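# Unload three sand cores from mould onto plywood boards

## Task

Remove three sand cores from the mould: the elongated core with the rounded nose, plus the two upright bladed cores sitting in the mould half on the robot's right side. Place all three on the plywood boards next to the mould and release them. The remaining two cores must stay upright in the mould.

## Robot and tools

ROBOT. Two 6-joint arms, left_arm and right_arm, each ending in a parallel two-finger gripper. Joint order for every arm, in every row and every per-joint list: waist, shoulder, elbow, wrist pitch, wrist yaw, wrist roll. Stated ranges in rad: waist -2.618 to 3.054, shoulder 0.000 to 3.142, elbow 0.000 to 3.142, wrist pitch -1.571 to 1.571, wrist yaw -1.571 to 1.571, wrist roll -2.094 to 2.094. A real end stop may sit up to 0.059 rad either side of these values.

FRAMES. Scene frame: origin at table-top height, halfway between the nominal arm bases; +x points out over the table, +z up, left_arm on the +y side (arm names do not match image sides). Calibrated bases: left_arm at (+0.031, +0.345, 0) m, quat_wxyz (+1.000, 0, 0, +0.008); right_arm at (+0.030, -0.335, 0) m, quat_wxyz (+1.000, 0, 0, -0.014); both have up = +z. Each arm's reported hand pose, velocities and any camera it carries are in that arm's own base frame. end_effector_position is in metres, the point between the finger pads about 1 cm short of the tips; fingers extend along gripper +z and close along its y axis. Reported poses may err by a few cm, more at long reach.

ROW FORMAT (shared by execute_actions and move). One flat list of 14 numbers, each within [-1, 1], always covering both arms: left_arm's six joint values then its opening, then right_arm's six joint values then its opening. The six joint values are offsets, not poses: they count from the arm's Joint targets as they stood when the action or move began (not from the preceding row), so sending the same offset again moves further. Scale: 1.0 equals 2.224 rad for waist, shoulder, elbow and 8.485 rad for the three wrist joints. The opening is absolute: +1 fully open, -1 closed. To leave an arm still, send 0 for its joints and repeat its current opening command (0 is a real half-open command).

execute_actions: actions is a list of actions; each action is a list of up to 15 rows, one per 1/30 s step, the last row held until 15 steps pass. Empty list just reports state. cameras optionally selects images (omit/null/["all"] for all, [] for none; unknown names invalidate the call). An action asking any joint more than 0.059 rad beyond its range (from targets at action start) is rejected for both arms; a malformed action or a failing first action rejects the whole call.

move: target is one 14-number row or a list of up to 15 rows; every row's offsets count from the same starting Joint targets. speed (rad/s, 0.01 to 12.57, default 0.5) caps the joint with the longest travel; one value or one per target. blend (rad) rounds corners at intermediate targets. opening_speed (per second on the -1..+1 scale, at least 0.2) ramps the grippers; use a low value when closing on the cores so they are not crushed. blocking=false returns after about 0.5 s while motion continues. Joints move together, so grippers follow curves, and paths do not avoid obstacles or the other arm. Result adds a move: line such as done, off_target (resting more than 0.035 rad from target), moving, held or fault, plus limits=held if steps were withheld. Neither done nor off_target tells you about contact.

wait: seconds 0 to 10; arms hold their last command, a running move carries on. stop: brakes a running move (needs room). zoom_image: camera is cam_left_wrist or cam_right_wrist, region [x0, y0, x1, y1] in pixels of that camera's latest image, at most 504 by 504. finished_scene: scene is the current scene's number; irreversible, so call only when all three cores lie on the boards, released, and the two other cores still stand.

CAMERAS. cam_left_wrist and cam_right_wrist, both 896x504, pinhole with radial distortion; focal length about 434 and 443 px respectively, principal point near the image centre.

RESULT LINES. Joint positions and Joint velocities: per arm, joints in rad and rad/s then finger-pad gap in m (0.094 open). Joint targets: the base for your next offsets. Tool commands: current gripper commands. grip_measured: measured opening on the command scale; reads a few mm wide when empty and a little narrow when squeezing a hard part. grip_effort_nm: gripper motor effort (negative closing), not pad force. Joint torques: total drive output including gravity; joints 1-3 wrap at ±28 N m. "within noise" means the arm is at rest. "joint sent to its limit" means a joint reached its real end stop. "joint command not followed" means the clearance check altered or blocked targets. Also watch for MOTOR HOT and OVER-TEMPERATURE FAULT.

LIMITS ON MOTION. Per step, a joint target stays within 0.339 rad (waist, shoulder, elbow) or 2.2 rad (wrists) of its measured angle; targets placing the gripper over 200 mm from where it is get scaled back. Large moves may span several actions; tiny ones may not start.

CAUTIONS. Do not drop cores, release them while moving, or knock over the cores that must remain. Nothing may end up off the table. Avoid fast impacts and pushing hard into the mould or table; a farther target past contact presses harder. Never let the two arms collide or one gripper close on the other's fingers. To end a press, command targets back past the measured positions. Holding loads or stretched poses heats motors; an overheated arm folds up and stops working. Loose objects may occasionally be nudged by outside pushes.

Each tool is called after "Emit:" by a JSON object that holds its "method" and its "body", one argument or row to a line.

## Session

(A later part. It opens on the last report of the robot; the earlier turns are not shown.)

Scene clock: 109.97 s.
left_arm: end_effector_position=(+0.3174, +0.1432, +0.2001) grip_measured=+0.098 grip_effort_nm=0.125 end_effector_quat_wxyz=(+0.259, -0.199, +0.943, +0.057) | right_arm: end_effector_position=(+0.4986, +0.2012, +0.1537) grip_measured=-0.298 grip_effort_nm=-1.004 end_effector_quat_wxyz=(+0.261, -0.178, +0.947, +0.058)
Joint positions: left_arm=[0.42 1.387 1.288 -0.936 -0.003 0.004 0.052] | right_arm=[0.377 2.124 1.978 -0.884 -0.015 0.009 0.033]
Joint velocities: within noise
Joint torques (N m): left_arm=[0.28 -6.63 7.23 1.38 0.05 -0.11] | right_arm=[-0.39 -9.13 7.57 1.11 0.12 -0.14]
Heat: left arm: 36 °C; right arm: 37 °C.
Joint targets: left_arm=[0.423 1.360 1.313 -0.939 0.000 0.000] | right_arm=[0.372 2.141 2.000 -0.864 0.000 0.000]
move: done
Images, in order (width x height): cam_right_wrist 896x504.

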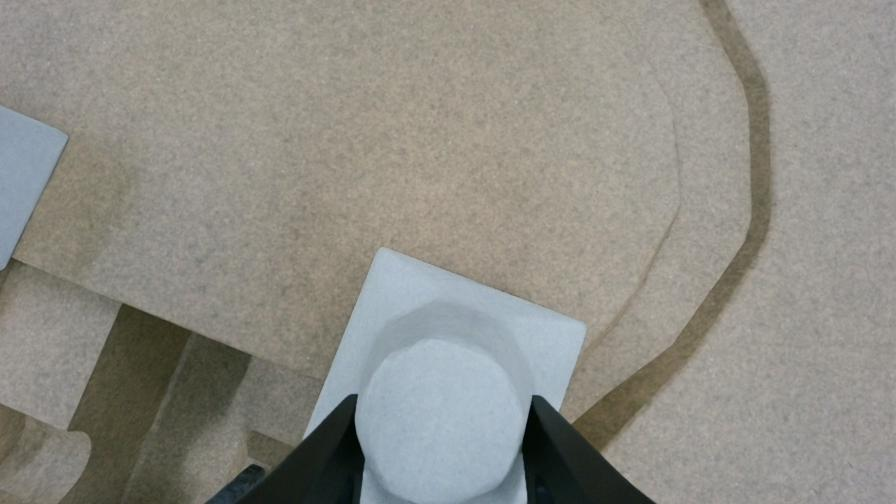

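Emit:
{"method": "move", "body": {
  "target": [
    [0,0,0,0,0,0,0.1,0,0.012,0.07,-0.016,0,0,-0.55],
    [0,0,0,0,0,0,0.1,0,-0.1,0.012,-0.03,0,0,-0.55],
    [0,0,0,0,0,0,0.1,-0.0998,-0.3916,-0.3687,-0.0727,0.0825,-0.2416,-0.55],
    [0,0,0,0,0,0,0.1,-0.0998,-0.3656,-0.5101,-0.0288,0.0825,-0.2416,-0.55]
  ],
  "speed": [0.2,0.35,0.8,0.3],
  "cameras": ["cam_right_wrist"]
}}

Scene clock: 130.03 s.
left_arm: end_effector_position=(+0.3174, +0.1432, +0.2001) grip_measured=+0.098 grip_effort_nm=0.120 end_effector_quat_wxyz=(+0.259, -0.199, +0.943, +0.057) | right_arm: end_effector_position=(+0.2149, -0.0735, +0.1063) grip_measured=-0.309 grip_effort_nm=-1.004 end_effector_quat_wxyz=(+0.258, +0.845, -0.431, +0.183)
Joint positions: left_arm=[0.42 1.387 1.288 -0.936 -0.003 0.004 0.052] | right_arm=[0.156 1.33 0.866 -1.116 0.644 -2.039 0.032]
Joint velocities: within noise
Joint torques (N m): left_arm=[0.31 -6.65 7.41 1.37 0.05 -0.12] | right_arm=[-0.38 -3.47 4.98 0.17 0.82 -0.15]
Heat: left arm: 36 °C; right arm: 39 °C.
Joint targets: left_arm=[0.423 1.360 1.313 -0.939 0.000 0.000] | right_arm=[0.150 1.328 0.865 -1.108 0.700 -2.050]
move: off_target (right_arm); right_arm: the wrist yaw is farthest, 0.056 rad from its target
Images, in order (width x height): cam_right_wrist 896x504.

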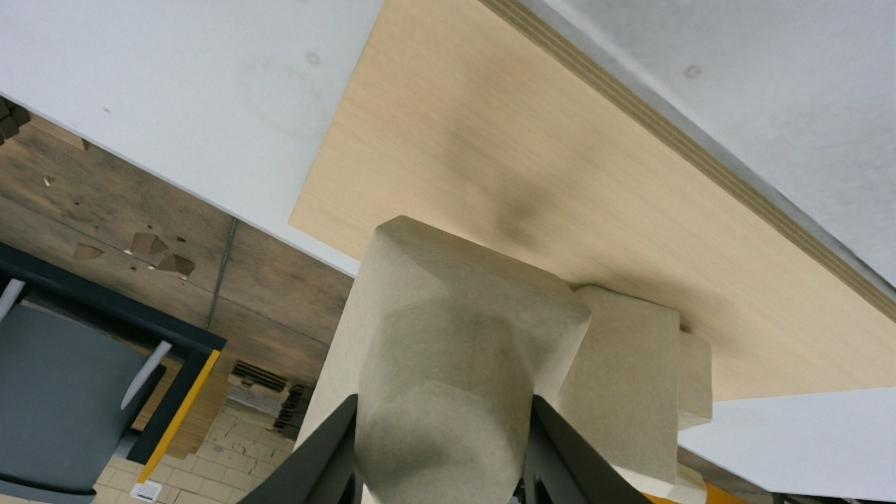

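Emit:
{"method": "move", "body": {
  "target": [
    [0,0,0,0,0,0,0.1,0,-0.0382,-0.0315,-0.0018,0,0,-0.55],
    [0,0,0,0,0,0,0.1,0,-0.0171,-0.0697,0.0139,0.0024,0,-0.55]
  ],
  "speed": 0.2,
  "cameras": ["cam_right_wrist"]
}}

Scene clock: 136.83 s.
left_arm: end_effector_position=(+0.3174, +0.1432, +0.2001) grip_measured=+0.098 grip_effort_nm=0.120 end_effector_quat_wxyz=(+0.259, -0.199, +0.943, +0.057) | right_arm: end_effector_position=(+0.2007, -0.0759, +0.0963) grip_measured=-0.310 grip_effort_nm=-1.009 end_effector_quat_wxyz=(+0.256, +0.851, -0.418, +0.187)
Joint positions: left_arm=[0.42 1.387 1.288 -0.936 -0.003 0.004 0.052] | right_arm=[0.156 1.259 0.775 -1.073 0.646 -2.076 0.032]
Joint velocities: within noise
Joint torques (N m): left_arm=[0.24 -6.67 7.31 1.39 0.05 -0.11] | right_arm=[-0.53 -0.36 0.28 0.92 0.99 0.26]
Heat: left arm: 36 °C; right arm: 37 °C.
Joint targets: left_arm=[0.423 1.360 1.313 -0.939 0.000 0.000] | right_arm=[0.150 1.290 0.710 -0.990 0.720 -2.050]
move: off_target (right_arm); right_arm: the wrist pitch is farthest, 0.083 rad from its target
Images, in order (width x height): cam_right_wrist 896x504.

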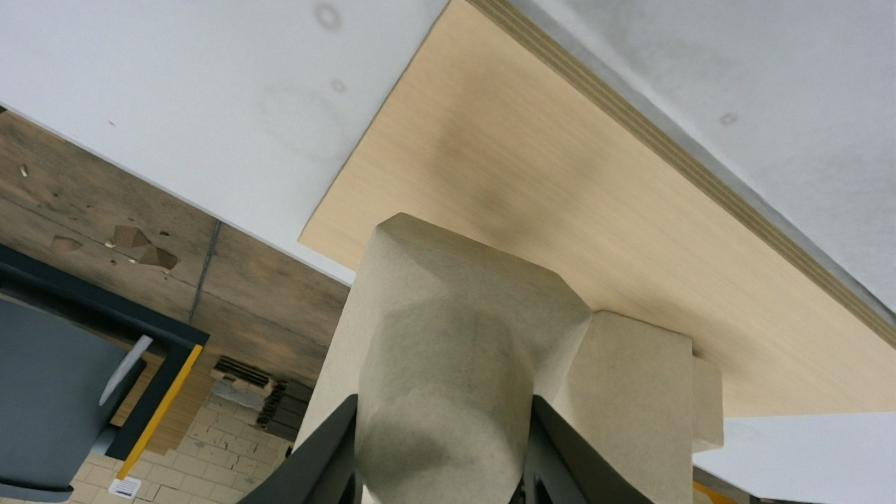

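Emit:
{"method": "move", "body": {
  "target": [
    [0,0,0,0,0,0,0.1,0,0,0.09,-0.02,0,0,-0.55],
    [0,0,0,0,0,0,0.1,-0.036,0,0.09,-0.02,0.006,0,-0.55]
  ],
  "speed": 0.25,
  "cameras": ["cam_right_wrist"]
}}

Scene clock: 148.53 s.
left_arm: end_effector_position=(+0.3174, +0.1432, +0.2001) grip_measured=+0.098 grip_effort_nm=0.125 end_effector_quat_wxyz=(+0.259, -0.199, +0.943, +0.057) | right_arm: end_effector_position=(+0.2064, -0.0998, +0.1226) grip_measured=-0.310 grip_effort_nm=-0.999 end_effector_quat_wxyz=(+0.286, +0.819, -0.457, +0.197)
Joint positions: left_arm=[0.42 1.387 1.288 -0.936 -0.003 0.004 0.052] | right_arm=[0.076 1.291 0.874 -1.139 0.71 -2.052 0.032]
Joint velocities: within noise
Joint torques (N m): left_arm=[0.32 -6.57 7.32 1.4 0.07 -0.11] | right_arm=[-0.38 -3.22 7.98 -0.05 0.89 -0.02]
Heat: left arm: 36 °C; right arm: 34 °C.
Joint targets: left_arm=[0.423 1.360 1.313 -0.939 0.000 0.000] | right_arm=[0.070 1.289 0.910 -1.160 0.771 -2.050]
move: off_target (right_arm); right_arm: the wrist yaw is farthest, 0.061 rad from its target
Images, in order (width x height): cam_right_wrist 896x504.

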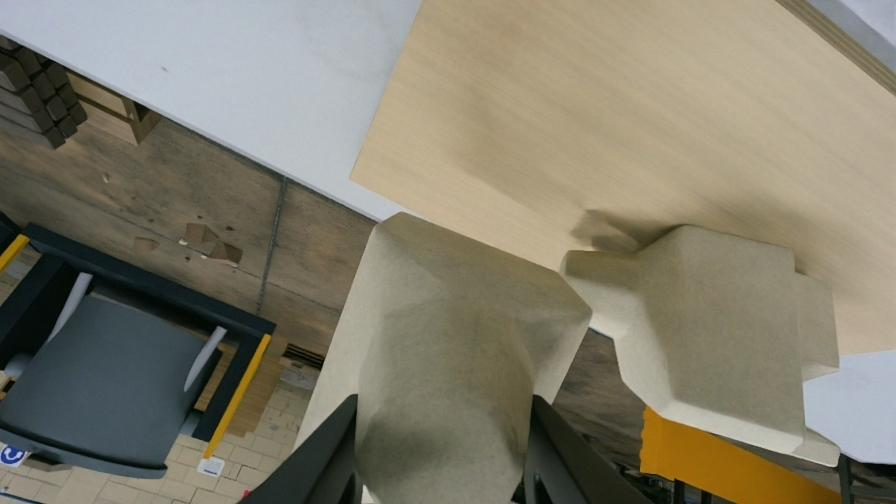

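Emit:
{"method": "move", "body": {
  "target": [0,0,0,0,0,0,0.1,0,0,-0.0764,0.0189,0.0035,0,-0.55],
  "speed": 0.2,
  "cameras": ["cam_right_wrist"]
}}

Scene clock: 167.17 s.
left_arm: end_effector_position=(+0.3174, +0.1432, +0.2001) grip_measured=+0.098 grip_effort_nm=0.115 end_effector_quat_wxyz=(+0.259, -0.199, +0.943, +0.057) | right_arm: end_effector_position=(+0.1982, -0.1042, +0.0936) grip_measured=-0.310 grip_effort_nm=-1.009 end_effector_quat_wxyz=(+0.298, +0.814, -0.455, +0.203)
Joint positions: left_arm=[0.42 1.387 1.288 -0.936 -0.003 0.004 0.052] | right_arm=[0.076 1.291 0.742 -1.009 0.738 -2.052 0.032]
Joint velocities: within noise
Joint torques (N m): left_arm=[0.35 -6.61 7.28 1.41 0.06 -0.1] | right_arm=[-0.5 -3.06 4.85 0.18 0.93 -0.02]
Heat: left arm: 36 °C; right arm: 34 °C.
Joint targets: left_arm=[0.423 1.360 1.313 -0.939 0.000 0.000] | right_arm=[0.070 1.289 0.741 -1.000 0.801 -2.050]
move: off_target (right_arm); right_arm: the wrist yaw is farthest, 0.063 rad from its target
Images, in order (width x height): cam_right_wrist 896x504.

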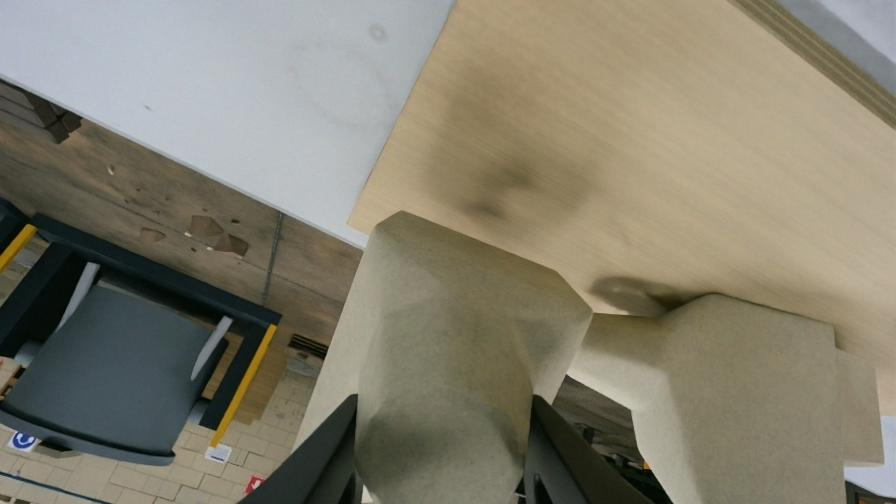

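Emit:
{"method": "move", "body": {
  "target": [0,0,0,0,0,0,0.1,0,0.0094,-0.0607,0.0144,0.007,0,-0.55],
  "speed": 0.1,
  "cameras": ["cam_right_wrist"]
}}

Scene clock: 171.27 s.
left_arm: end_effector_position=(+0.3174, +0.1432, +0.2001) grip_measured=+0.098 grip_effort_nm=0.125 end_effector_quat_wxyz=(+0.259, -0.199, +0.943, +0.057) | right_arm: end_effector_position=(+0.1858, -0.1154, +0.0713) grip_measured=-0.310 grip_effort_nm=-1.009 end_effector_quat_wxyz=(+0.334, +0.802, -0.445, +0.217)
Joint positions: left_arm=[0.42 1.387 1.288 -0.936 -0.003 0.004 0.052] | right_arm=[0.076 1.306 0.614 -0.884 0.819 -2.051 0.032]
Joint velocities: within noise
Joint torques (N m): left_arm=[0.34 -6.6 7.32 1.39 0.05 -0.13] | right_arm=[-0.49 -2.47 4.04 0.18 0.74 -0.03]
Heat: left arm: 36 °C; right arm: 34 °C.
Joint targets: left_arm=[0.423 1.360 1.313 -0.939 0.000 0.000] | right_arm=[0.070 1.311 0.605 -0.878 0.860 -2.050]
move: off_target (right_arm); right_arm: the wrist yaw is farthest, 0.042 rad from its target
Images, in order (width x height): cam_right_wrist 896x504.

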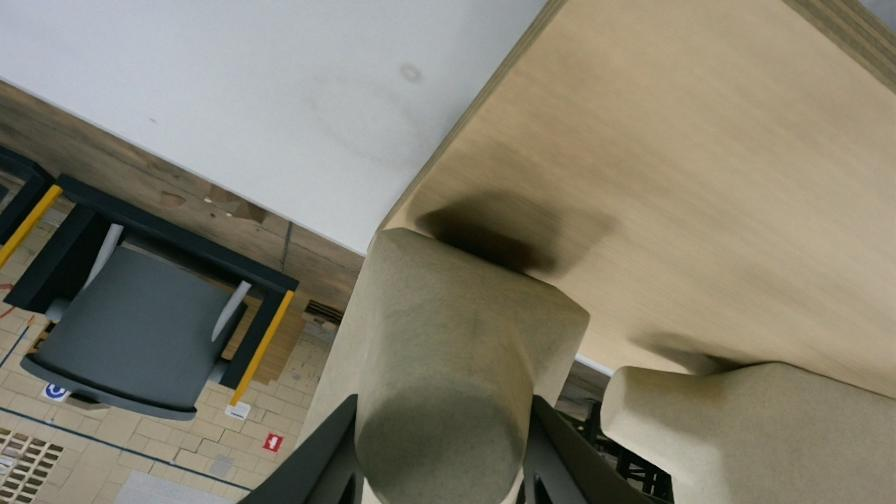

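Emit:
{"method": "move", "body": {
  "target": [
    [0,0,0,0,0,0,0.1,0.0135,0.0225,0.0202,0.001,0,0,-0.55],
    [0,0,0,0,0,0,0.1,0.0135,0.0362,-0.0225,0.0136,0.007,0,-0.55]
  ],
  "speed": 0.1,
  "cameras": ["cam_right_wrist"]
}}

Scene clock: 177.47 s.
left_arm: end_effector_position=(+0.3174, +0.1432, +0.2001) grip_measured=+0.098 grip_effort_nm=0.125 end_effector_quat_wxyz=(+0.259, -0.199, +0.943, +0.057) | right_arm: end_effector_position=(+0.1926, -0.1217, +0.0613) grip_measured=-0.311 grip_effort_nm=-1.004 end_effector_quat_wxyz=(+0.365, +0.790, -0.429, +0.242)
Joint positions: left_arm=[0.42 1.387 1.288 -0.936 -0.003 0.004 0.052] | right_arm=[0.095 1.381 0.569 -0.77 0.907 -2.045 0.032]
Joint velocities: within noise
Joint torques (N m): left_arm=[0.25 -6.68 7.41 1.39 0.04 -0.11] | right_arm=[0.46 -2.33 3.34 0.17 0.49 -0.1]
Heat: left arm: 36 °C; right arm: 33 °C.
Joint targets: left_arm=[0.423 1.360 1.313 -0.939 0.000 0.000] | right_arm=[0.100 1.391 0.556 -0.762 0.920 -2.050]
move: done
Images, in order (width x height): cam_right_wrist 896x504.

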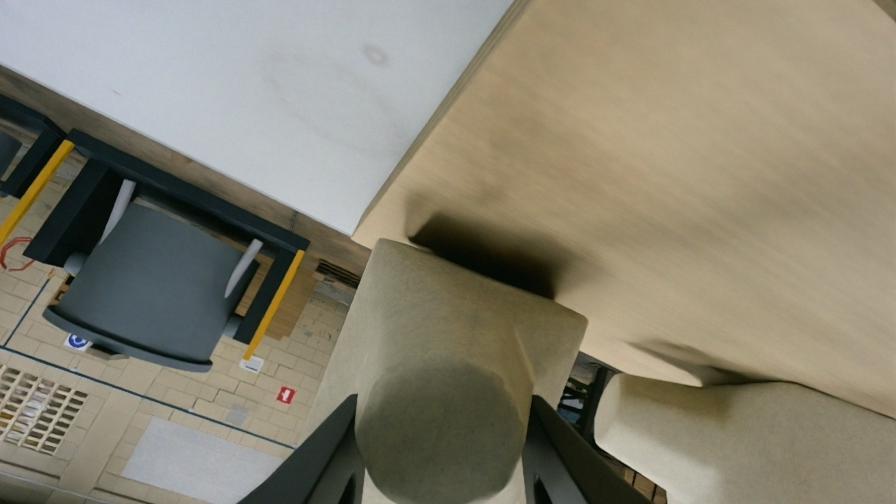

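Emit:
{"method": "move", "body": {
  "target": [0,0,0,0,0,0,0.1,0,0.006,-0.013,0.005,0.003,0,-0.55],
  "speed": 0.08,
  "cameras": []
}}

Emit:
{"method": "move", "body": {
  "target": [0,0,0,0,0,0,0.1,0,0,0,0,0,0,-0.1],
  "opening_speed": 0.2,
  "cameras": ["cam_right_wrist"]
}}

Scene clock: 182.23 s.
left_arm: end_effector_position=(+0.3174, +0.1432, +0.2001) grip_measured=+0.098 grip_effort_nm=0.125 end_effector_quat_wxyz=(+0.259, -0.199, +0.943, +0.057) | right_arm: end_effector_position=(+0.1924, -0.1253, +0.0585) grip_measured=-0.311 grip_effort_nm=-1.004 end_effector_quat_wxyz=(+0.375, +0.782, -0.428, +0.254)
Joint positions: left_arm=[0.42 1.387 1.288 -0.936 -0.003 0.004 0.052] | right_arm=[0.095 1.393 0.542 -0.72 0.94 -2.043 0.032]
Joint velocities: within noise
Joint torques (N m): left_arm=[0.28 -6.54 7.31 1.4 0.05 -0.14] | right_arm=[0.44 -2.29 3.14 0.11 0.45 -0.11]
Heat: left arm: 37 °C; right arm: 33 °C.
Joint targets: left_arm=[0.423 1.360 1.313 -0.939 0.000 0.000] | right_arm=[0.100 1.404 0.526 -0.720 0.945 -2.050]
move: done
No camera images: "cameras" was empty.

Scene clock: 184.70 s.
left_arm: end_effector_position=(+0.3174, +0.1432, +0.2001) grip_measured=+0.098 grip_effort_nm=0.125 end_effector_quat_wxyz=(+0.259, -0.199, +0.943, +0.057) | right_arm: end_effector_position=(+0.1900, -0.1241, +0.0544) grip_measured=-0.103 grip_effort_nm=0.188 end_effector_quat_wxyz=(+0.373, +0.785, -0.428, +0.247)
Joint positions: left_arm=[0.42 1.387 1.288 -0.936 -0.003 0.004 0.052] | right_arm=[0.095 1.399 0.535 -0.718 0.928 -2.043 0.042]
Joint velocities: within noise
Joint torques (N m): left_arm=[0.32 -6.64 7.38 1.39 0.05 -0.09] | right_arm=[0.44 -2.67 3.6 0.1 0.54 -0.11]
Heat: left arm: 37 °C; right arm: 33 °C.
Joint targets: left_arm=[0.423 1.360 1.313 -0.939 0.000 0.000] | right_arm=[0.100 1.404 0.527 -0.720 0.945 -2.050]
move: done
Images, in order (width x height): cam_right_wrist 896x504.

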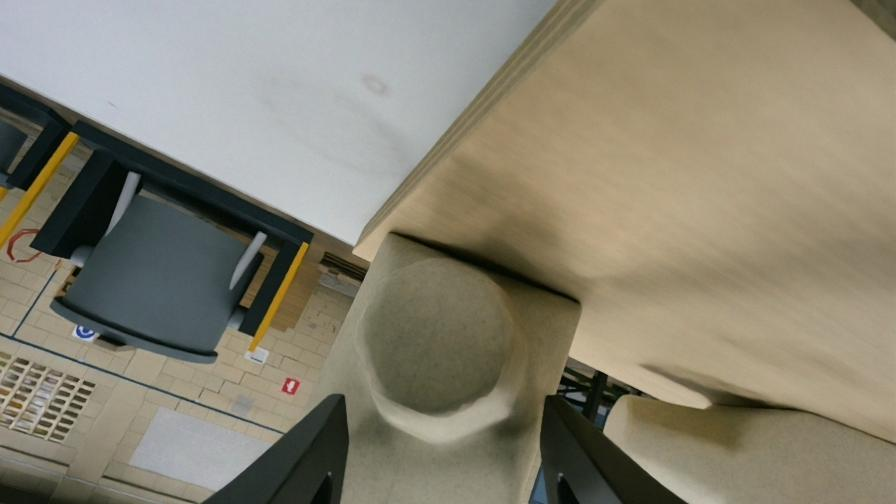

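Emit:
{"method": "move", "body": {
  "target": [
    [0,0,0,0,0,0,0.1,0,0,0,0,0,0,0.15],
    [0,0,0,0,0,0,0.1,0.05,-0.0225,0.0944,-0.033,0,0,0.15],
    [0,0,0,0,0,0,0.1,0.04,-0.05,0.2713,-0.08,0,0,0.15],
    [0,0,0,0,0,0,0.1,-0.1,-0.03,0.31,-0.06,-0.111,0.2416,0.15]
  ],
  "speed": [0.3,0.2,0.4,0.8],
  "cameras": ["cam_right_wrist"]
}}

Scene clock: 195.13 s.
left_arm: end_effector_position=(+0.3174, +0.1432, +0.2001) grip_measured=+0.098 grip_effort_nm=0.120 end_effector_quat_wxyz=(+0.259, -0.199, +0.943, +0.057) | right_arm: end_effector_position=(+0.2503, -0.0299, +0.1538) grip_measured=+0.147 grip_effort_nm=0.173 end_effector_quat_wxyz=(+0.087, +0.054, +0.995, -0.011)
Joint positions: left_arm=[0.42 1.387 1.288 -0.936 -0.003 0.004 0.052] | right_arm=[-0.115 1.332 1.184 -1.247 0.011 -0.007 0.054]
Joint velocities: within noise
Joint torques (N m): left_arm=[0.35 -6.69 7.31 1.37 0.06 -0.11] | right_arm=[-0.64 -3.22 7.88 0.59 -0.08 0.05]
Heat: left arm: 37 °C; right arm: 34 °C.
Joint targets: left_arm=[0.423 1.360 1.313 -0.939 0.000 0.000] | right_arm=[-0.122 1.338 1.216 -1.229 0.003 0.000]
move: done
Images, in order (width x height): cam_right_wrist 896x504.

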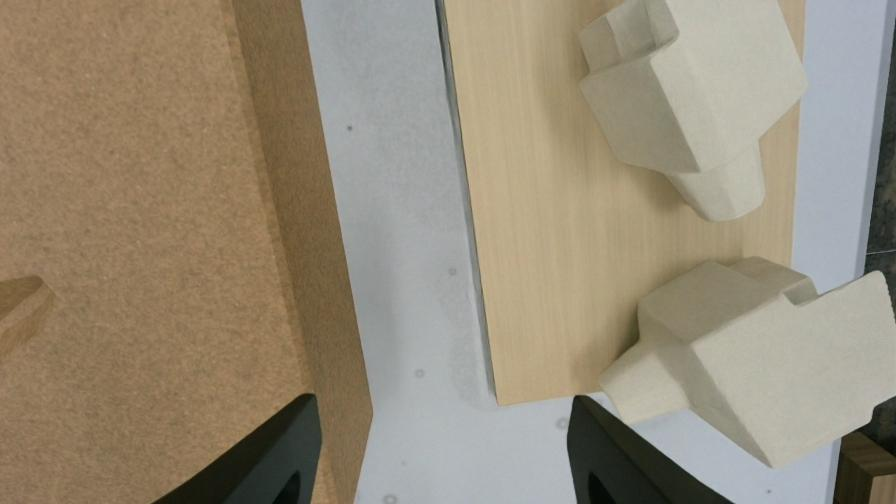

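Emit:
{"method": "finished_scene", "body": {
  "scene": 2
}}

The scene is finished: the task was done.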